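# Move the SOC bottle from the fridge bin to the bench

## Task

Look at the two bottles in the refrigerator's bin. If one carries the letters SOC, lift it out and set it upright on the bench, keep the other bottle upright inside the refrigerator, and close the refrigerator door. If neither bottle reads SOC, take nothing out, close the door, and press the CALL key on the operator panel until it latches down. Never press CALL when an SOC bottle is present, because a wrong call cannot be reversed.

## Robot and tools

Robot: two six-joint arms, left_arm and right_arm, each on its own carriage on one floor track along y at x = 0. left_rail carries left_arm and is always the carriage on the +y side; right_rail carries right_arm. These names do not match the sides of the camera pictures. Each arm base sits at x = 0, y = its carriage's position_m, z = 0.04 m, and faces +x. Each arm has a two-finger gripper.

Scene frame (metres): the table top is z = 0, +z is up, +x is where the arms face, +y is toward left_arm's side, y = 0 is mid-track. The table edge is at x = 0.17. Reported gripper positions, quaternions (wxyz) and velocities use this frame and can be a few cm off at long reach. end_effector_position is the point between the closed pads; the fingertips reach about 33 mm past it (9 mm when fully open). Fingers point along the gripper's +z and close along its y; a block sticks out about 10 cm toward the gripper's +x.

execute_actions: arguments "actions" (a list holding one action, or empty) and optional "cameras" (names, ["all"] or []). An empty list returns all camera images and full state. An action may hold "rows", "steps", "until", and device commands. "rows" is up to 15 rows, each row lasting one control step of 1/30 s. Each row is one list of 18 numbers, all in [-1, 1], covering both arms: left_arm's six joint values (shoulder pan, shoulder lift, elbow, wrist 1, wrist 2, wrist 3), then its gripper position, force_limit, speed, then the same nine for right_arm. Joint values are offsets from that arm's Joint targets as they stood when the call began, not from the previous row, so sending the same offset again moves further. Scale: 1.0 equals 1.481 rad for the two shoulder joints and 2.222 rad for the other four. Stated joint ranges: pan and lift -6.283 to 6.283, elbow -3.142 to 3.142, wrists -6.283 to 6.283; asking more than 0.010 rad beyond a range gets the call refused. To hold an arm still send zeros for its joints and repeat its last three gripper numbers (a 0 there is a real command). "steps" is 1 to 450 (default 15), at least one per row; after the last row each arm keeps heading to that row's target, so far targets need more steps. Joint target speed is capped (1.7 rad/s shoulders, 2.55 others), so big motions may take several calls.

Gripper numbers: position +1 = fully open (140 mm), pads meet near -0.8, -1 closes until blocked. force_limit -1 to +1 sets squeeze (about 14 N to 58 N at slow close); speed -1 to +1 sets closing rate (about 30 to 250 mm/s), and faster closes grip harder. Both start at +1. After closing, object_status 2 means something stopped the fingers (a grip); 3 means it reached the command or pads met; 0 moving; 1 blocked while opening. position_measured is in counts: 3 open, 230 pads met. Grip with the outer quarter of the pads; grips near the palm can be loose on narrow parts.

Rails: set under "left_rail" or "right_rail" with position_m (left -0.8 to 1.5, right -1.5 to 0.8, an absolute track place), speed_m_s (0.01 to 1), acceleration_factor (0.1 to 1), or {"stop": true}. Then wait with e.g. {"steps": 150, "until": {"left_rail": {"position_status": ["!=", "moving"]}}}. "until" reads only rails; comparisons "=", "!=", "<", "<=", ">", ">="; {"all": {"status": "ended"}} and {"any": {"status": "ended"}} also work. Keep carriages at least 0.78 m apart. position_status words: moving, done, contact_stop, time_out, stopped, stopped_with_arm, stopped_for_other_arm, stopped_for_other_carriage; position_answer taken or not_taken. Let a carriage arrive before placing its gripper.

move: "target" is one 18-number row or a list of up to 15 rows, same layout and scale as rows, all offsets from the current Joint targets. "speed" is the top joint speed in rad/s (0.01 to 3.14, default 0.5), one value or one per target. "blend" in rad rounds corners (0 stops at each). "stop_force" (4 to 120 N) ends an arm's path on contact; use a low speed with it and leave it out when moving away from a contact. "zero" (default true) rezeroes before the move. "blocking": false returns early; then use wait or stop before new rows. Result adds a "move:" line: done, off_target, moving, held or fault, maybe limits=held.

wait: "seconds" 0 to 10. stop: brakes a running move (not rails, not fingers). zoom_image: "camera" (cam_high, cam_low, cam_bench_left, cam_bench_mid, cam_bench_right, cam_left_wrist, cam_right_wrist) and "region" [x0, y0, x1, y1] pixels, at most 504 each side; useful to read the bottle labels. zero_wrist_force: "arm". finished_scene: optional "scene" 1; ends the scene for good.

Result lines: Joint positions / velocities / targets per arm (rail m first, then six joints in rad), Joint torques, Wrist force and torque in the hand's axes, Motor temperatures, Tool commands, object_status, "joint command not followed" (clearance check altered commands), "joint sent to its limit". Calibration for each camera is given to project scene points to pixels.

Avoid: dropping anything or putting it off the table or on the track, knocking bottles over, hitting the fridge or door hard, pressing a target past a firm contact (stiff arms fault), arm-to-arm contact, long stretched holds (motor heat, faults at 85 °C), wrist torque over about 33 N m, and pressing CALL in error.

Each tool is called after "Request:" by a JSON object that holds its "fn" and its "kwargs".

## Session

Request:
{"fn": "execute_actions", "kwargs": {"actions": []}}

Scene clock: 0.00 s.
left_arm: end_effector_position=(+0.3563, +1.2877, +0.5790) position_measured=3 object_status=3 end_effector_quat_wxyz=(+0.000, +0.000, +1.000, +0.000) | right_arm: end_effector_position=(+0.3563, -1.3027, +0.5790) position_measured=3 object_status=3 end_effector_quat_wxyz=(+0.000, +0.000, +1.000, +0.000)
Joint positions: left_arm=[1.209 -0.28 -2.157 1.821 -1.235 -1.571 -0.28] | right_arm=[-1.381 -0.28 -2.157 1.821 -1.235 -1.571 -0.28]
Joint velocities: within noise
Joint torques (N m): no reading
Motor temperatures (°C): left_arm=[43 30 33 40 44 39] | right_arm=[34 39 27 41 45 31]
Wrist force (N): no reading
Wrist torque (N m): no reading
Wrist force, peak (N): no reading
Joint targets: left_arm=[1.209 -0.280 -2.157 1.821 -1.235 -1.571 -0.280] | right_arm=[-1.381 -0.280 -2.157 1.821 -1.235 -1.571 -0.280]
Tool commands: left_gripper/position=+1.0 left_gripper/force_limit=+1.0 left_gripper/speed=+1.0 right_gripper/position=+1.0 right_gripper/force_limit=+1.0 right_gripper/speed=+1.0
left_rail: position_m=1.209 position_status=done
right_rail: position_m=-1.381 position_status=done

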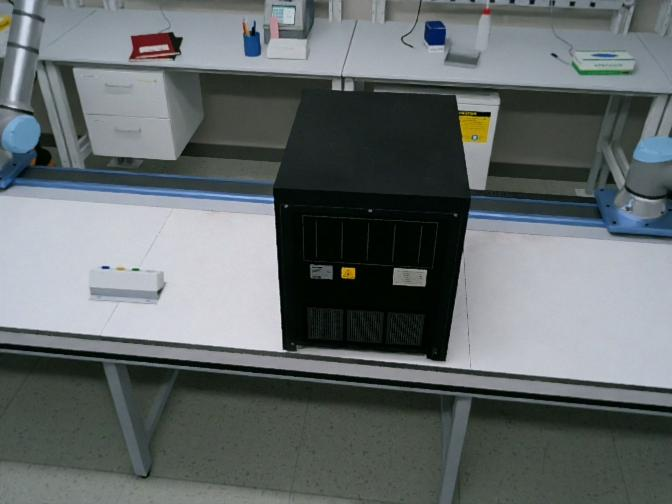

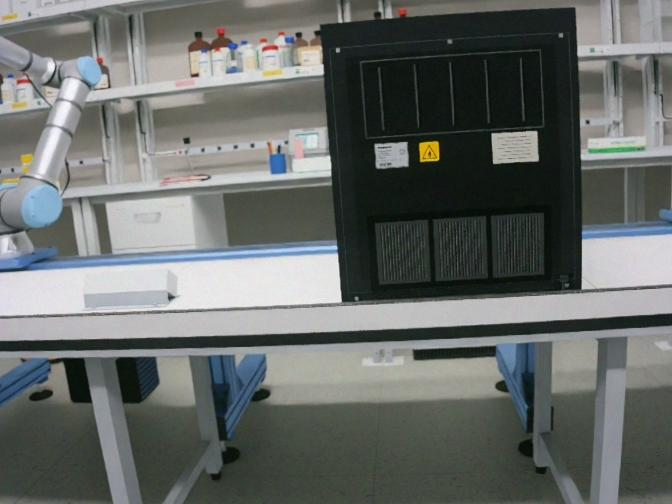

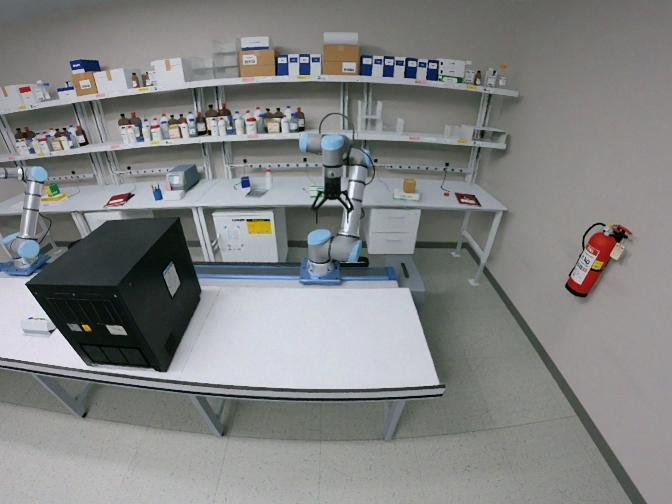

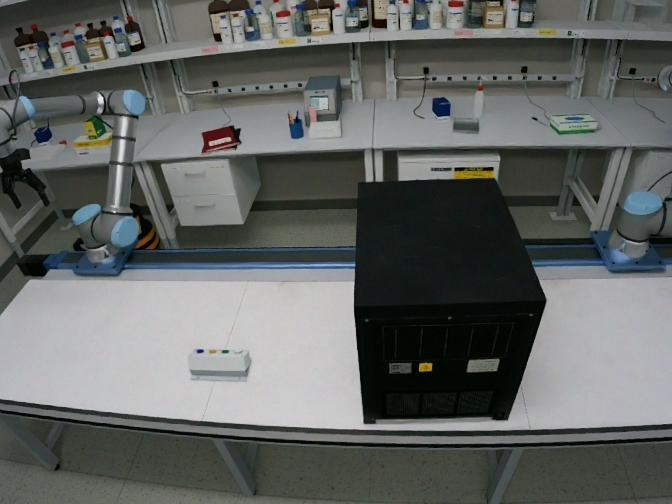

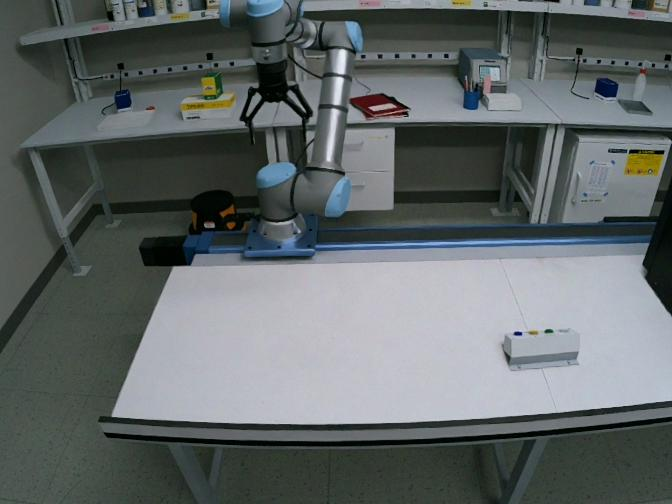

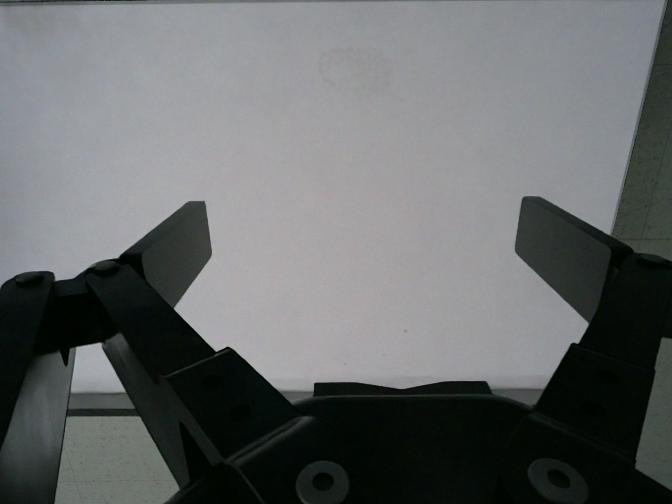

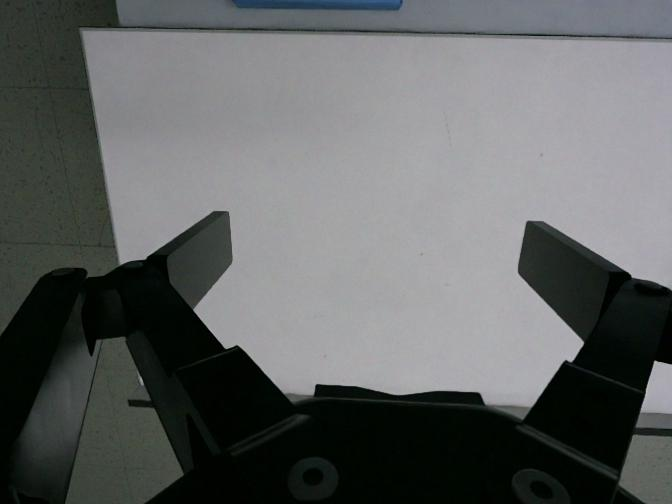

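Request:
{"fn": "execute_actions", "kwargs": {"actions": [{"left_rail":{"position_m":0.95},"rows":[[-1,0,0,0,0,0,1,1,1,0,0,0,0,0,0,1,1,1]],"steps":60}]}}

Request:
{"fn": "move", "kwargs": {"target": [-0.337,0.703,-0.103,0.342,0.397,0.126,1,1,1,0,0,0,0,0,0,1,1,1], "speed": 1.0, "cameras": ["cam_left_wrist","cam_bench_mid"]}}

Scene clock: 67.70 s.
left_arm: end_effector_position=(+0.1101, +0.6021, +0.5790) position_measured=3 object_status=3 end_effector_quat_wxyz=(+0.000, +0.675, +0.738, +0.000) | right_arm: end_effector_position=(+0.3563, -1.3027, +0.5790) position_measured=3 object_status=3 end_effector_quat_wxyz=(+0.000, +0.000, +1.000, +0.000)
Joint positions: left_arm=[0.95 -1.762 -2.157 1.821 -1.235 -1.571 -0.28] | right_arm=[-1.381 -0.28 -2.157 1.821 -1.235 -1.571 -0.28]
Joint torques (N m): left_arm=[-9.4 -1.72 -53.21 -5.08 0.11 -0.16] | right_arm=[-4.03 4.65 -50.52 -4.23 0.08 0]
Wrist force (N): left_arm=[-0.3 -0.2 0.0] | right_arm=[0.0 0.1 0.0]
Wrist torque (N m): left_arm=[-0.05 0.07 0.00] | right_arm=[0.03 0.00 0.00]
Wrist force, peak (N): left_arm=[1.8 10.5 -0.4] | right_arm=[0.3 -0.5 0.3]
Joint targets: left_arm=[0.950 -1.762 -2.157 1.821 -1.235 -1.571 -0.280] | right_arm=[-1.381 -0.280 -2.157 1.821 -1.235 -1.571 -0.280]
left_rail: position_m=0.950 position_status=done
right_rail: position_m=-1.381 position_status=done

Scene clock: 69.57 s.
left_arm: end_effector_position=(-0.0198, +0.2394, +0.3894) position_measured=3 object_status=3 end_effector_quat_wxyz=(+0.000, +0.707, +0.000, +0.707) | right_arm: end_effector_position=(+0.3563, -1.3027, +0.5790) position_measured=3 object_status=3 end_effector_quat_wxyz=(+0.000, +0.000, +1.000, +0.000)
Joint positions: left_arm=[0.95 -2.261 -1.116 1.592 -0.475 -0.689 -0.001] | right_arm=[-1.381 -0.28 -2.157 1.821 -1.235 -1.571 -0.28]
Joint torques (N m): left_arm=[-10.09 -69.54 -55.39 4.3 4.35 2.03] | right_arm=[-3.7 3.48 -50.4 -4.26 -0.05 -0.08]
Wrist force (N): left_arm=[-0.5 0.9 0.4] | right_arm=[0.1 0.1 0.3]
Wrist torque (N m): left_arm=[0.34 0.40 -0.41] | right_arm=[0.03 -0.01 0.00]
Wrist force, peak (N): left_arm=[-5.0 2.0 -2.6] | right_arm=[0.2 -0.5 0.2]
Joint targets: left_arm=[0.950 -2.261 -1.115 1.592 -0.475 -0.689 -0.001] | right_arm=[-1.381 -0.280 -2.157 1.821 -1.235 -1.571 -0.280]
left_rail: position_m=0.950 position_status=done
right_rail: position_m=-1.381 position_status=done
move: done
camera_calibration:
cam_left_wrist: T_world_to_cam=[[0.00189623, -0.999776, -0.0211021, 0.260815], [-0.38255, 0.0187718, -0.923744, 0.334076], [0.923933, 0.00982424, -0.382428, 0.348672], [0, 0, 0, 1]] pos_world=[-0.194843, 0.25106, 0.447447]
Images, in order (width x height): cam_bench_mid 672x504, cam_left_wrist 672x504.

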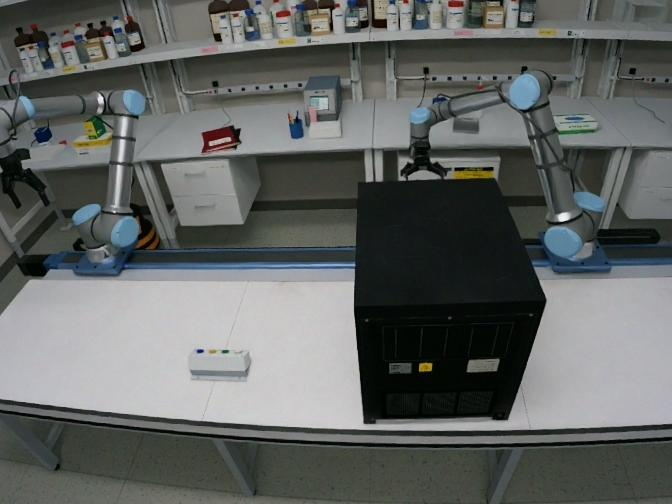

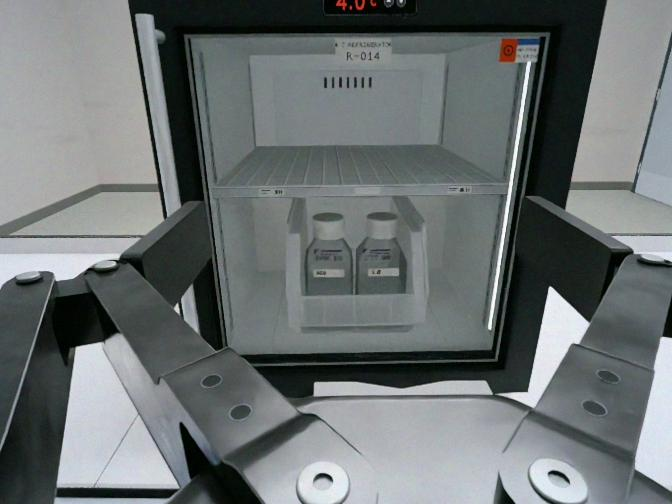

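Request:
{"fn": "zoom_image", "kwargs": {"camera": "cam_left_wrist", "region": [280, 190, 440, 340]}}

Request:
{"fn": "zoom_image", "kwargs": {"camera": "cam_left_wrist", "region": [310, 245, 420, 300]}}

Scaled by 3.150 from the camera's 672x504 image, which has a finer 960x720 frame.

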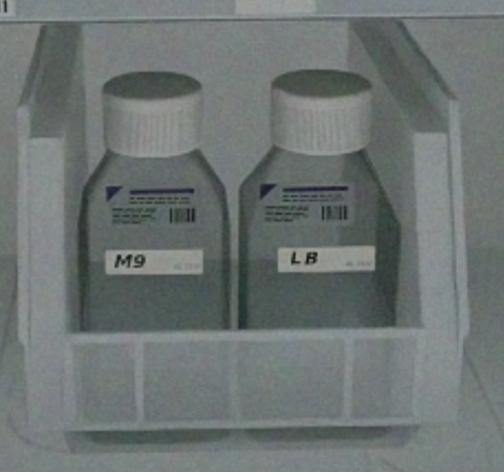

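Scaled by 4.582 from the camera's 672x504 image, which has a finer 960x720 frame.

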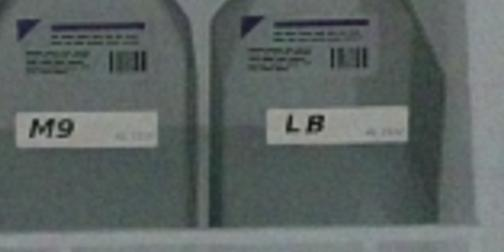

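Request:
{"fn": "zoom_image", "kwargs": {"camera": "cam_left_wrist", "region": [440, 0, 672, 400]}}

Request:
{"fn": "zoom_image", "kwargs": {"camera": "cam_left_wrist", "region": [100, 0, 332, 400]}}

Request:
{"fn": "zoom_image", "kwargs": {"camera": "cam_bench_mid", "region": [180, 330, 270, 390]}}

Request:
{"fn": "zoom_image", "kwargs": {"camera": "cam_bench_mid", "region": [320, 160, 560, 320]}}

Scaled by 1.260 from the camera's 672x504 image, which has a finer 960x720 frame.

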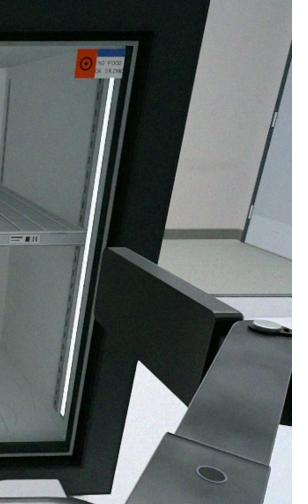

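Scaled by 1.260 from the camera's 672x504 image, which has a finer 960x720 frame.

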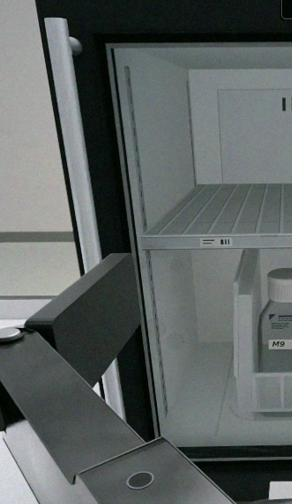

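Scaled by 5.600 from the camera's 672x504 image, which has a finer 960x720 frame.

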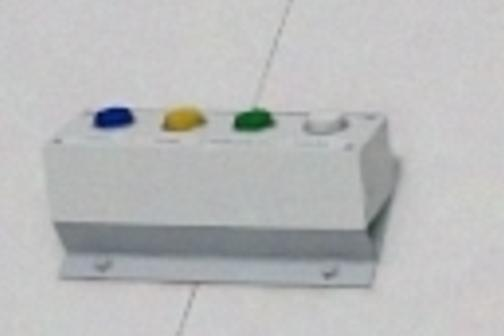

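Scaled by 2.100 from the camera's 672x504 image, which has a finer 960x720 frame.

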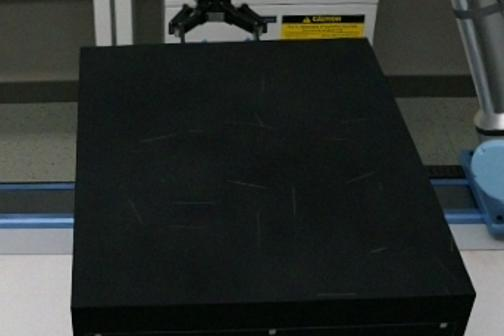

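Request:
{"fn": "execute_actions", "kwargs": {"actions": [{"right_rail":{"position_m":-0.704},"rows":[[0.038,-0.107,0.140,-0.070,0.025,0,-1,-1,0,0.189,0.332,0.126,-0.347,0,0.126,1,1,1]],"steps":75}], "cameras": ["cam_right_wrist","cam_left_wrist","cam_high"]}}

Scene clock: 108.70 s.
left_arm: end_effector_position=(+0.1009, +0.3297, +0.3501) position_measured=233 object_status=3 end_effector_quat_wxyz=(+0.001, +0.707, +0.000, +0.707) | right_arm: end_effector_position=(+0.5802, -0.7153, +0.2487) position_measured=3 object_status=3 end_effector_quat_wxyz=(+0.000, +0.000, +1.000, +0.000)
Joint positions: left_arm=[0.95 -2.205 -1.274 1.903 -0.631 -0.633 -0.001] | right_arm=[-0.889 -0.001 -1.665 2.101 -2.006 -1.571 -0.001]
Joint torques (N m): left_arm=[10.22 -72.95 -23.45 -0.55 4.15 -0.52] | right_arm=[6.59 -26.73 -35.39 -7.45 -2.28 3.49]
Wrist force (N): left_arm=[-0.3 0.6 0.1] | right_arm=[0.5 -0.6 1.1]
Wrist torque (N m): left_arm=[0.25 0.29 -0.45] | right_arm=[-0.14 -0.13 -0.13]
Wrist force, peak (N): left_arm=[5.9 14.9 -3.9] | right_arm=[16.1 -11.1 -22.4]
Joint targets: left_arm=[0.950 -2.205 -1.274 1.903 -0.631 -0.633 -0.001] | right_arm=[-0.889 -0.001 -1.665 2.101 -2.006 -1.571 -0.001]
left_rail: position_m=0.950 position_status=done
right_rail: position_m=-0.889 position_status=stopped_for_other_arm position_answer=taken
camera_calibration:
cam_left_wrist: T_world_to_cam=[[0.00216394, -0.999812, -0.0192852, 0.349429], [-0.383913, 0.0169768, -0.923213, 0.342824], [0.923367, 0.00940162, -0.383804, 0.222018], [0, 0, 0, 1]] pos_world=[-0.0741458, 0.341456, 0.40845]
cam_right_wrist: T_world_to_cam=[[-0.0275197, 0.996971, -0.0727483, 0.769443], [0.933494, 0.0516608, 0.354852, -0.59695], [0.357535, -0.0581447, -0.932088, 0.163271], [0, 0, 0, 1]] pos_world=[0.520049, -0.72678, 0.419987]
Images, in order (width x height): cam_high 672x504, cam_left_wrist 672x504, cam_right_wrist 672x504.

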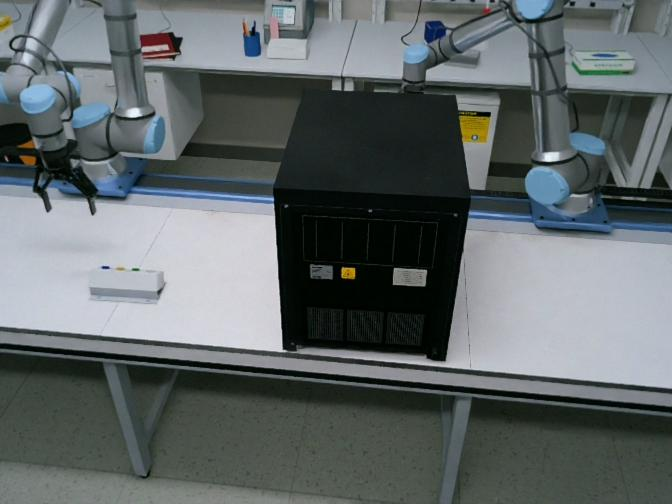

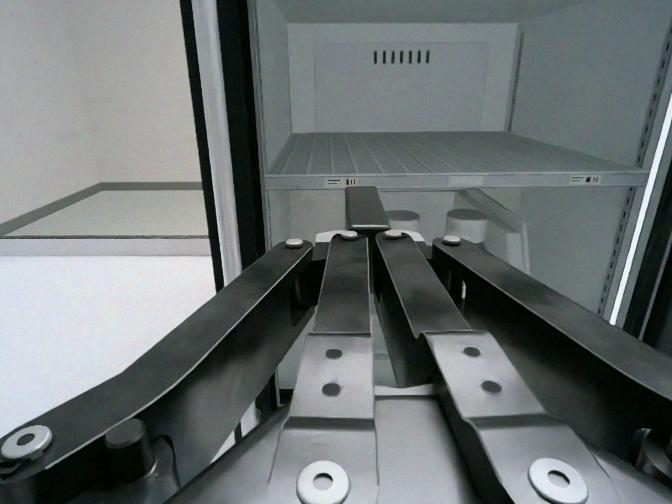

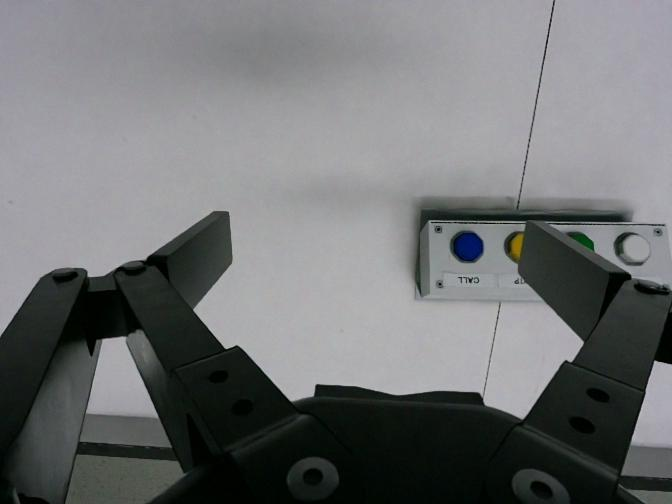

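Request:
{"fn": "move", "kwargs": {"target": [0.197,-0.05,0.046,-0.0114,0.13,0,-1,-1,0,0.0895,0.1843,-0.0762,-0.047,0,0.0597,-1,-1,0], "speed": 0.07, "stop_force": 14, "cameras": ["cam_left_wrist","cam_right_wrist","cam_high"]}}

Scene clock: 134.67 s.
left_arm: end_effector_position=(+0.2522, +0.3294, +0.3499) position_measured=233 object_status=3 end_effector_quat_wxyz=(+0.000, +0.707, +0.000, +0.707) | right_arm: end_effector_position=(+0.6900, -0.6218, +0.1894) position_measured=233 object_status=3 end_effector_quat_wxyz=(+0.000, +0.000, +1.000, +0.000)
Joint positions: left_arm=[0.95 -1.994 -1.328 1.977 -0.649 -0.424 -0.001] | right_arm=[-0.889 0.132 -1.392 1.932 -2.11 -1.571 0.132]
Joint torques (N m): left_arm=[-8.07 -44.96 -51.86 1.73 -2.92 -0.73] | right_arm=[8.44 -50.05 -60.82 -8.06 1 3.2]
Wrist force (N): left_arm=[2.5 -2.1 -3.7] | right_arm=[0.5 -0.4 1.2]
Wrist torque (N m): left_arm=[0.20 0.46 -0.42] | right_arm=[-0.11 -0.13 -0.13]
Wrist force, peak (N): left_arm=[13.1 -12.1 -122.3] | right_arm=[0.8 -1.1 1.3]
Joint targets: left_arm=[0.950 -1.994 -1.328 1.977 -0.649 -0.424 -0.001] | right_arm=[-0.889 0.132 -1.392 1.932 -2.110 -1.571 0.132]
left_rail: position_m=0.950 position_status=done
right_rail: position_m=-0.889 position_status=stopped_for_other_arm position_answer=taken
move: contact (left_arm); left_arm: the shoulder pan is farthest, 0.080 rad from its target
camera_calibration:
cam_left_wrist: T_world_to_cam=[[0.00434027, -0.999772, -0.0208986, 0.348768], [-0.38291, 0.0176443, -0.923617, 0.400374], [0.923775, 0.012011, -0.382747, 0.0809066], [0, 0, 0, 1]] pos_world=[0.0770541, 0.340652, 0.408048]
cam_right_wrist: T_world_to_cam=[[-0.0273717, 0.996976, -0.0727352, 0.674829], [0.933261, 0.0515568, 0.35548, -0.683252], [0.358155, -0.0581508, -0.931849, 0.0736385], [0, 0, 0, 1]] pos_world=[0.629749, -0.63328, 0.360586]
Images, in order (width x height): cam_high 672x504, cam_left_wrist 672x504, cam_right_wrist 672x504.

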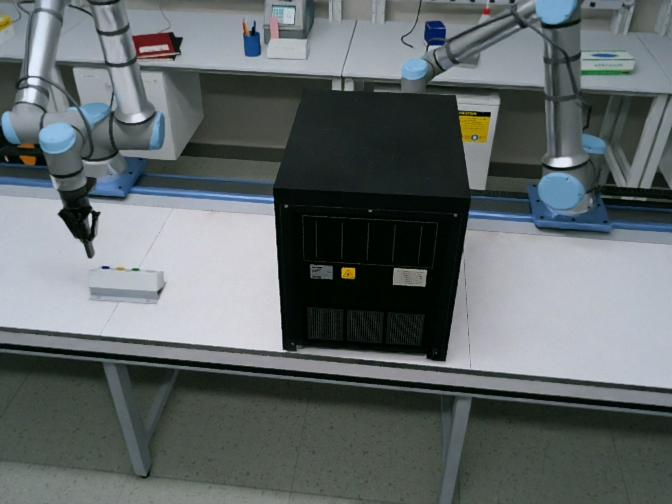

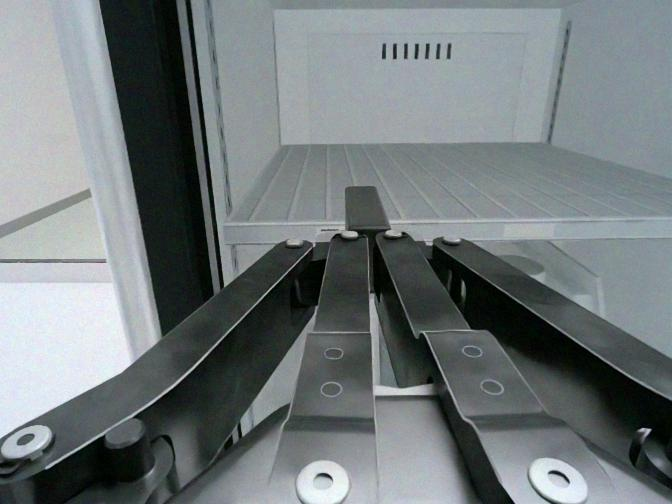

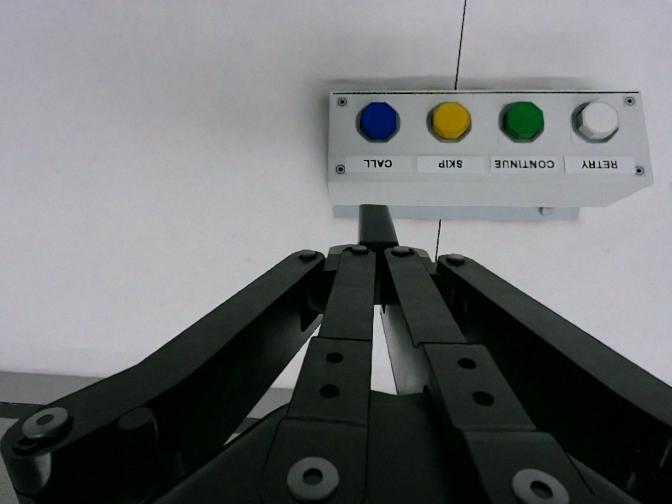

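Request:
{"fn": "move", "kwargs": {"target": [-0.142,0.037,-0.033,0.008,-0.094,0,-1,-1,0,0.0074,-0.0099,0.0604,-0.0541,0,0.005,-1,-1,0], "speed": 0.4, "cameras": ["cam_right_wrist","cam_bench_mid","cam_bench_right"]}}

Request:
{"fn": "zoom_image", "kwargs": {"camera": "cam_bench_mid", "region": [150, 300, 280, 400]}}

Request:
{"fn": "zoom_image", "kwargs": {"camera": "cam_bench_right", "region": [460, 270, 620, 390]}}

Scene clock: 151.70 s.
left_arm: end_effector_position=(+0.1018, +0.3298, +0.3493) position_measured=233 object_status=3 end_effector_quat_wxyz=(+0.000, +0.707, +0.000, +0.707) | right_arm: end_effector_position=(+0.6405, -0.6210, +0.1347) position_measured=233 object_status=3 end_effector_quat_wxyz=(+0.000, +0.000, +1.000, +0.000)
Joint positions: left_arm=[0.95 -2.204 -1.273 1.904 -0.631 -0.633 -0.001] | right_arm=[-0.889 0.143 -1.407 2.066 -2.23 -1.571 0.143]
Joint torques (N m): left_arm=[-9.97 -52.98 -52.08 4.07 -3.8 -0.68] | right_arm=[8.81 -67.4 -28.23 -7.55 0.9 3.64]
Wrist force (N): left_arm=[-0.5 -0.2 0.4] | right_arm=[0.6 -0.6 1.0]
Wrist torque (N m): left_arm=[0.09 0.35 -0.44] | right_arm=[-0.14 -0.14 -0.13]
Wrist force, peak (N): left_arm=[2.5 -2.4 -4.6] | right_arm=[1.2 -0.9 2.3]
Joint targets: left_arm=[0.950 -2.204 -1.273 1.904 -0.631 -0.633 -0.001] | right_arm=[-0.889 0.143 -1.407 2.066 -2.231 -1.571 0.143]
left_rail: position_m=0.950 position_status=done
right_rail: position_m=-0.889 position_status=stopped_for_other_arm position_answer=taken
move: done
camera_calibration:
cam_right_wrist: T_world_to_cam=[[-0.0271304, 0.996986, -0.072685, 0.668544], [0.933008, 0.051356, 0.356172, -0.617657], [0.358831, -0.0581526, -0.931589, 0.0400395], [0, 0, 0, 1]] pos_world=[0.580049, -0.63248, 0.305886]
Images, in order (width x height): cam_bench_mid 672x504, cam_bench_right 672x504, cam_right_wrist 672x504.

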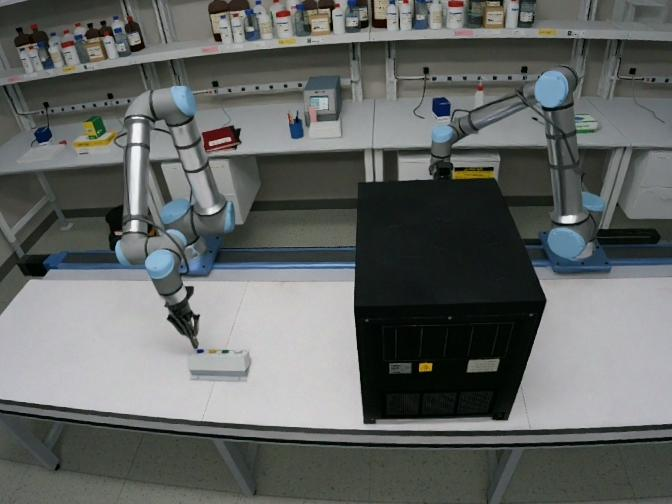

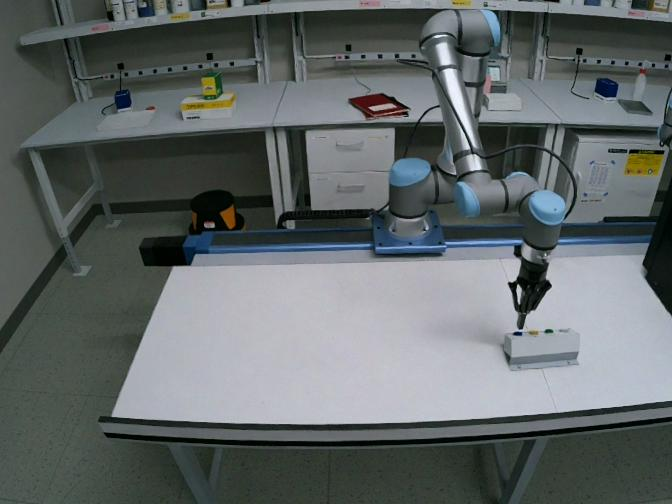

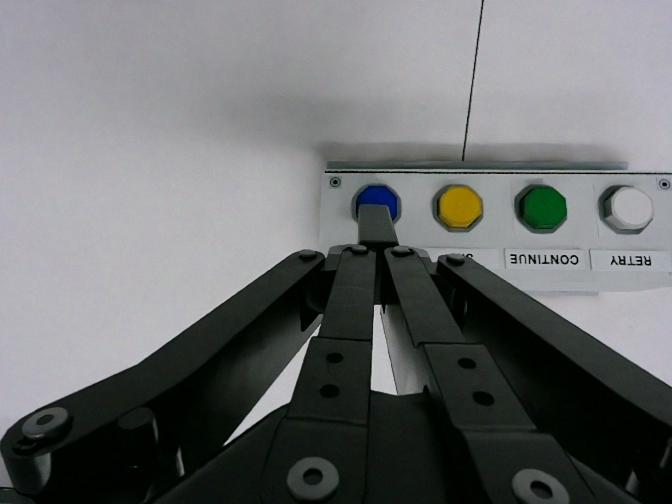

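Scaled by 3.877 from the camera's 672x504 image, which has a finer 960x720 frame.

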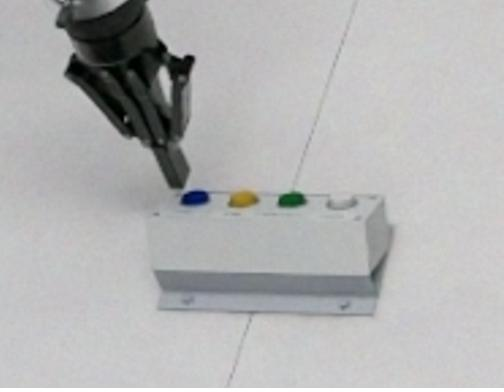

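Scaled by 3.150 from the camera's 672x504 image, which has a finer 960x720 frame.

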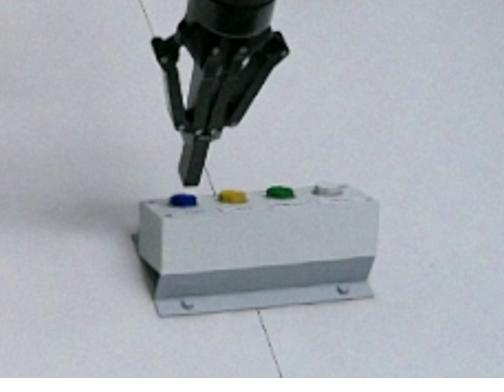

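Request:
{"fn": "move", "kwargs": {"target": [0,0,0,0,0,0,-1,-1,0,0.003,0.0593,0.0227,-0.0619,0,0.002,-1,-1,0], "speed": 0.035, "stop_force": 25, "cameras": ["cam_right_wrist","cam_bench_right"]}}

Request:
{"fn": "zoom_image", "kwargs": {"camera": "cam_bench_right", "region": [460, 270, 620, 390]}}

Scene clock: 162.00 s.
left_arm: end_effector_position=(+0.1015, +0.3298, +0.3493) position_measured=233 object_status=3 end_effector_quat_wxyz=(+0.000, +0.707, +0.000, +0.707) | right_arm: end_effector_position=(+0.6410, -0.6197, +0.1070) position_measured=233 object_status=3 end_effector_quat_wxyz=(+0.000, +0.000, +1.000, +0.000)
Joint positions: left_arm=[0.95 -2.204 -1.273 1.904 -0.631 -0.633 -0.001] | right_arm=[-0.889 0.145 -1.372 2.085 -2.285 -1.571 0.145]
Joint torques (N m): left_arm=[-8.01 -52.25 -52.28 4.22 -3.71 -0.64] | right_arm=[-14.77 -53.81 -43.45 0.38 1.32 -2.56]
Wrist force (N): left_arm=[-0.7 0.0 0.7] | right_arm=[1.6 -1.1 -21.3]
Wrist torque (N m): left_arm=[0.12 0.39 -0.44] | right_arm=[-0.33 -0.22 -0.13]
Wrist force, peak (N): left_arm=[-0.9 0.4 0.9] | right_arm=[11.5 -3.4 -48.0]
Joint targets: left_arm=[0.950 -2.204 -1.273 1.904 -0.631 -0.633 -0.001] | right_arm=[-0.889 0.145 -1.372 2.085 -2.285 -1.571 0.145]
left_rail: position_m=0.950 position_status=done
right_rail: position_m=-0.889 position_status=stopped_for_other_arm position_answer=taken
move: contact (right_arm); right_arm: the wrist 1 is farthest, 0.084 rad from its target
camera_calibration:
cam_right_wrist: T_world_to_cam=[[-0.0271402, 0.996986, -0.0726786, 0.665255], [0.933054, 0.0513555, 0.356052, -0.608411], [0.358712, -0.0581497, -0.931635, 0.0141789], [0, 0, 0, 1]] pos_world=[0.580649, -0.63118, 0.278186]
Images, in order (width x height): cam_bench_right 672x504, cam_right_wrist 672x504.

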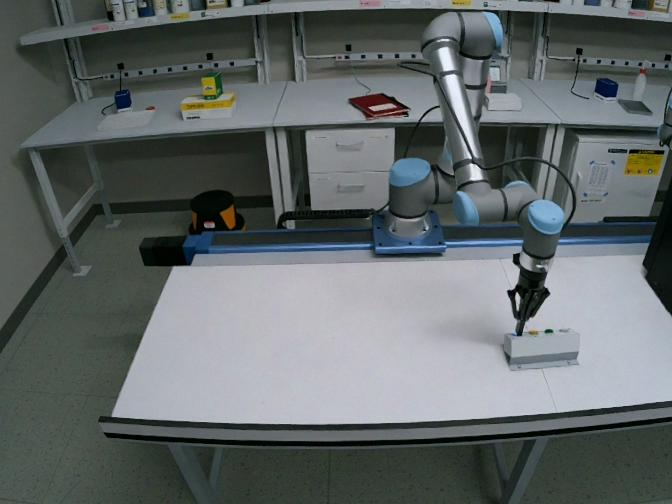

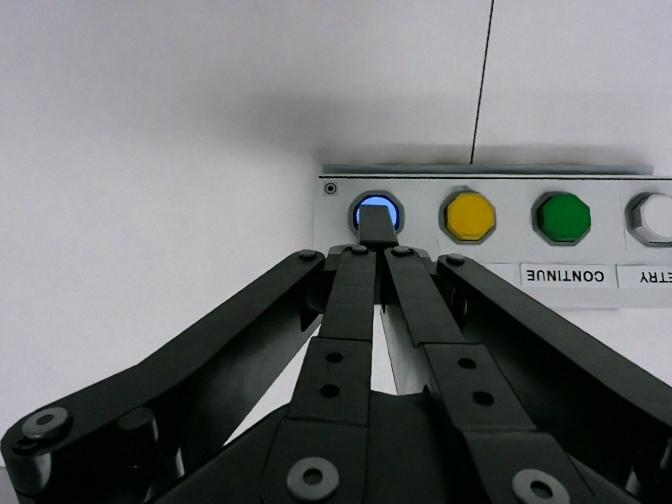

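Scaled by 3.150 from the camera's 672x504 image, which has a finer 960x720 frame.

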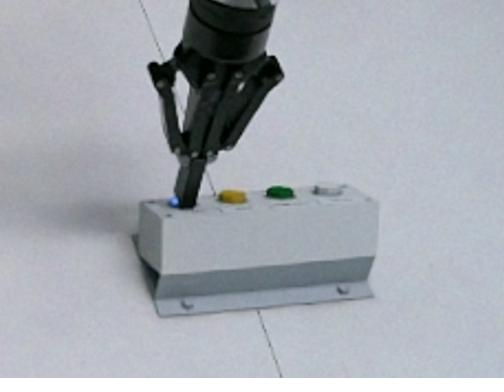

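Request:
{"fn": "move", "kwargs": {"target": [0,0,0,0,0,0,-1,-1,0,0,-0.047,-0.017,0.049,0,0,-1,-1,0], "speed": 0.3, "cameras": ["cam_right_wrist","cam_bench_right"]}}

Request:
{"fn": "zoom_image", "kwargs": {"camera": "cam_bench_right", "region": [460, 270, 620, 390]}}

Scene clock: 168.30 s.
left_arm: end_effector_position=(+0.1015, +0.3298, +0.3493) position_measured=233 object_status=3 end_effector_quat_wxyz=(+0.000, +0.707, +0.000, +0.707) | right_arm: end_effector_position=(+0.6361, -0.6205, +0.1621) position_measured=233 object_status=3 end_effector_quat_wxyz=(+0.000, +0.000, +1.000, +0.000)
Joint positions: left_arm=[0.95 -2.204 -1.273 1.904 -0.631 -0.633 -0.001] | right_arm=[-0.889 0.145 -1.442 2.048 -2.176 -1.571 0.145]
Joint torques (N m): left_arm=[-10.75 -52.18 -52.42 3.93 -3.46 -0.75] | right_arm=[-14.68 -62.02 -58.77 -0.57 1.02 -2.53]
Wrist force (N): left_arm=[-0.3 0.0 0.2] | right_arm=[0.3 -1.3 0.5]
Wrist torque (N m): left_arm=[0.12 0.31 -0.44] | right_arm=[-0.31 -0.06 -0.13]
Wrist force, peak (N): left_arm=[-0.8 0.2 0.6] | right_arm=[1.3 -0.9 -21.5]
Joint targets: left_arm=[0.950 -2.204 -1.273 1.904 -0.631 -0.633 -0.001] | right_arm=[-0.889 0.145 -1.442 2.048 -2.176 -1.571 0.145]
left_rail: position_m=0.950 position_status=done
right_rail: position_m=-0.889 position_status=stopped_for_other_arm position_answer=taken
move: done
camera_calibration:
cam_right_wrist: T_world_to_cam=[[-0.0272724, 0.996969, -0.072865, 0.669964], [0.933571, 0.0514604, 0.354679, -0.623417], [0.357353, -0.0583517, -0.932145, 0.0680775], [0, 0, 0, 1]] pos_world=[0.575948, -0.63188, 0.333388]
Images, in order (width x height): cam_bench_right 672x504, cam_right_wrist 672x504.

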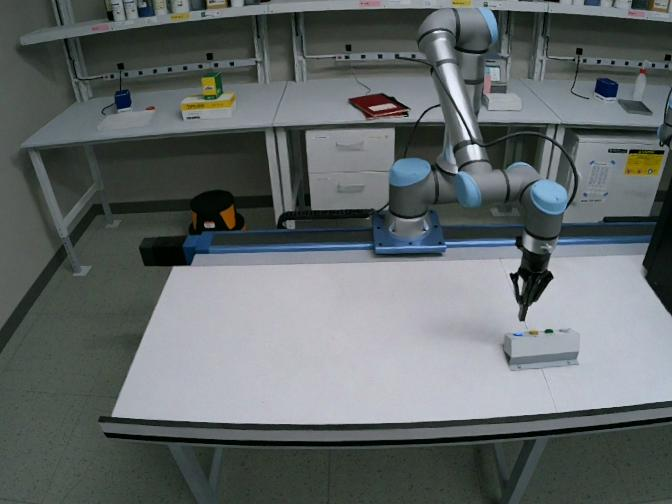

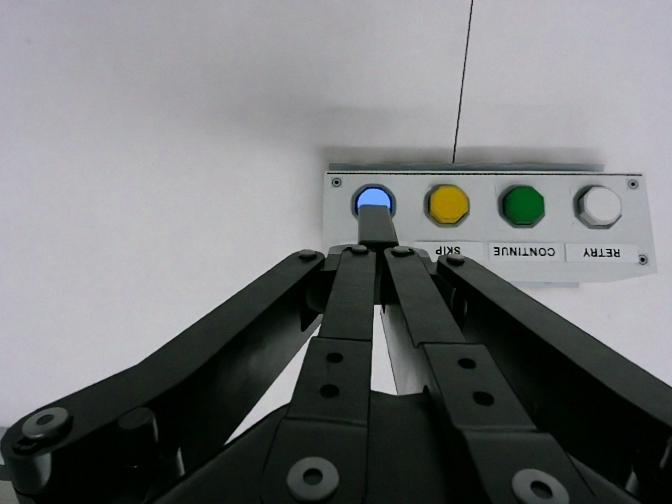

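Scaled by 3.150 from the camera's 672x504 image, which has a finer 960x720 frame.

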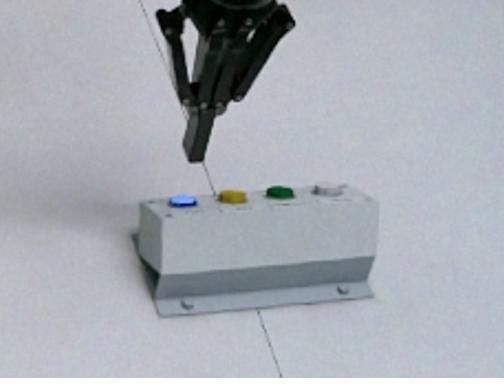

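Key stays lit and in; the door is shut.

Request:
{"fn": "finished_scene", "kwargs": {}}

The scene is finished: the task was done.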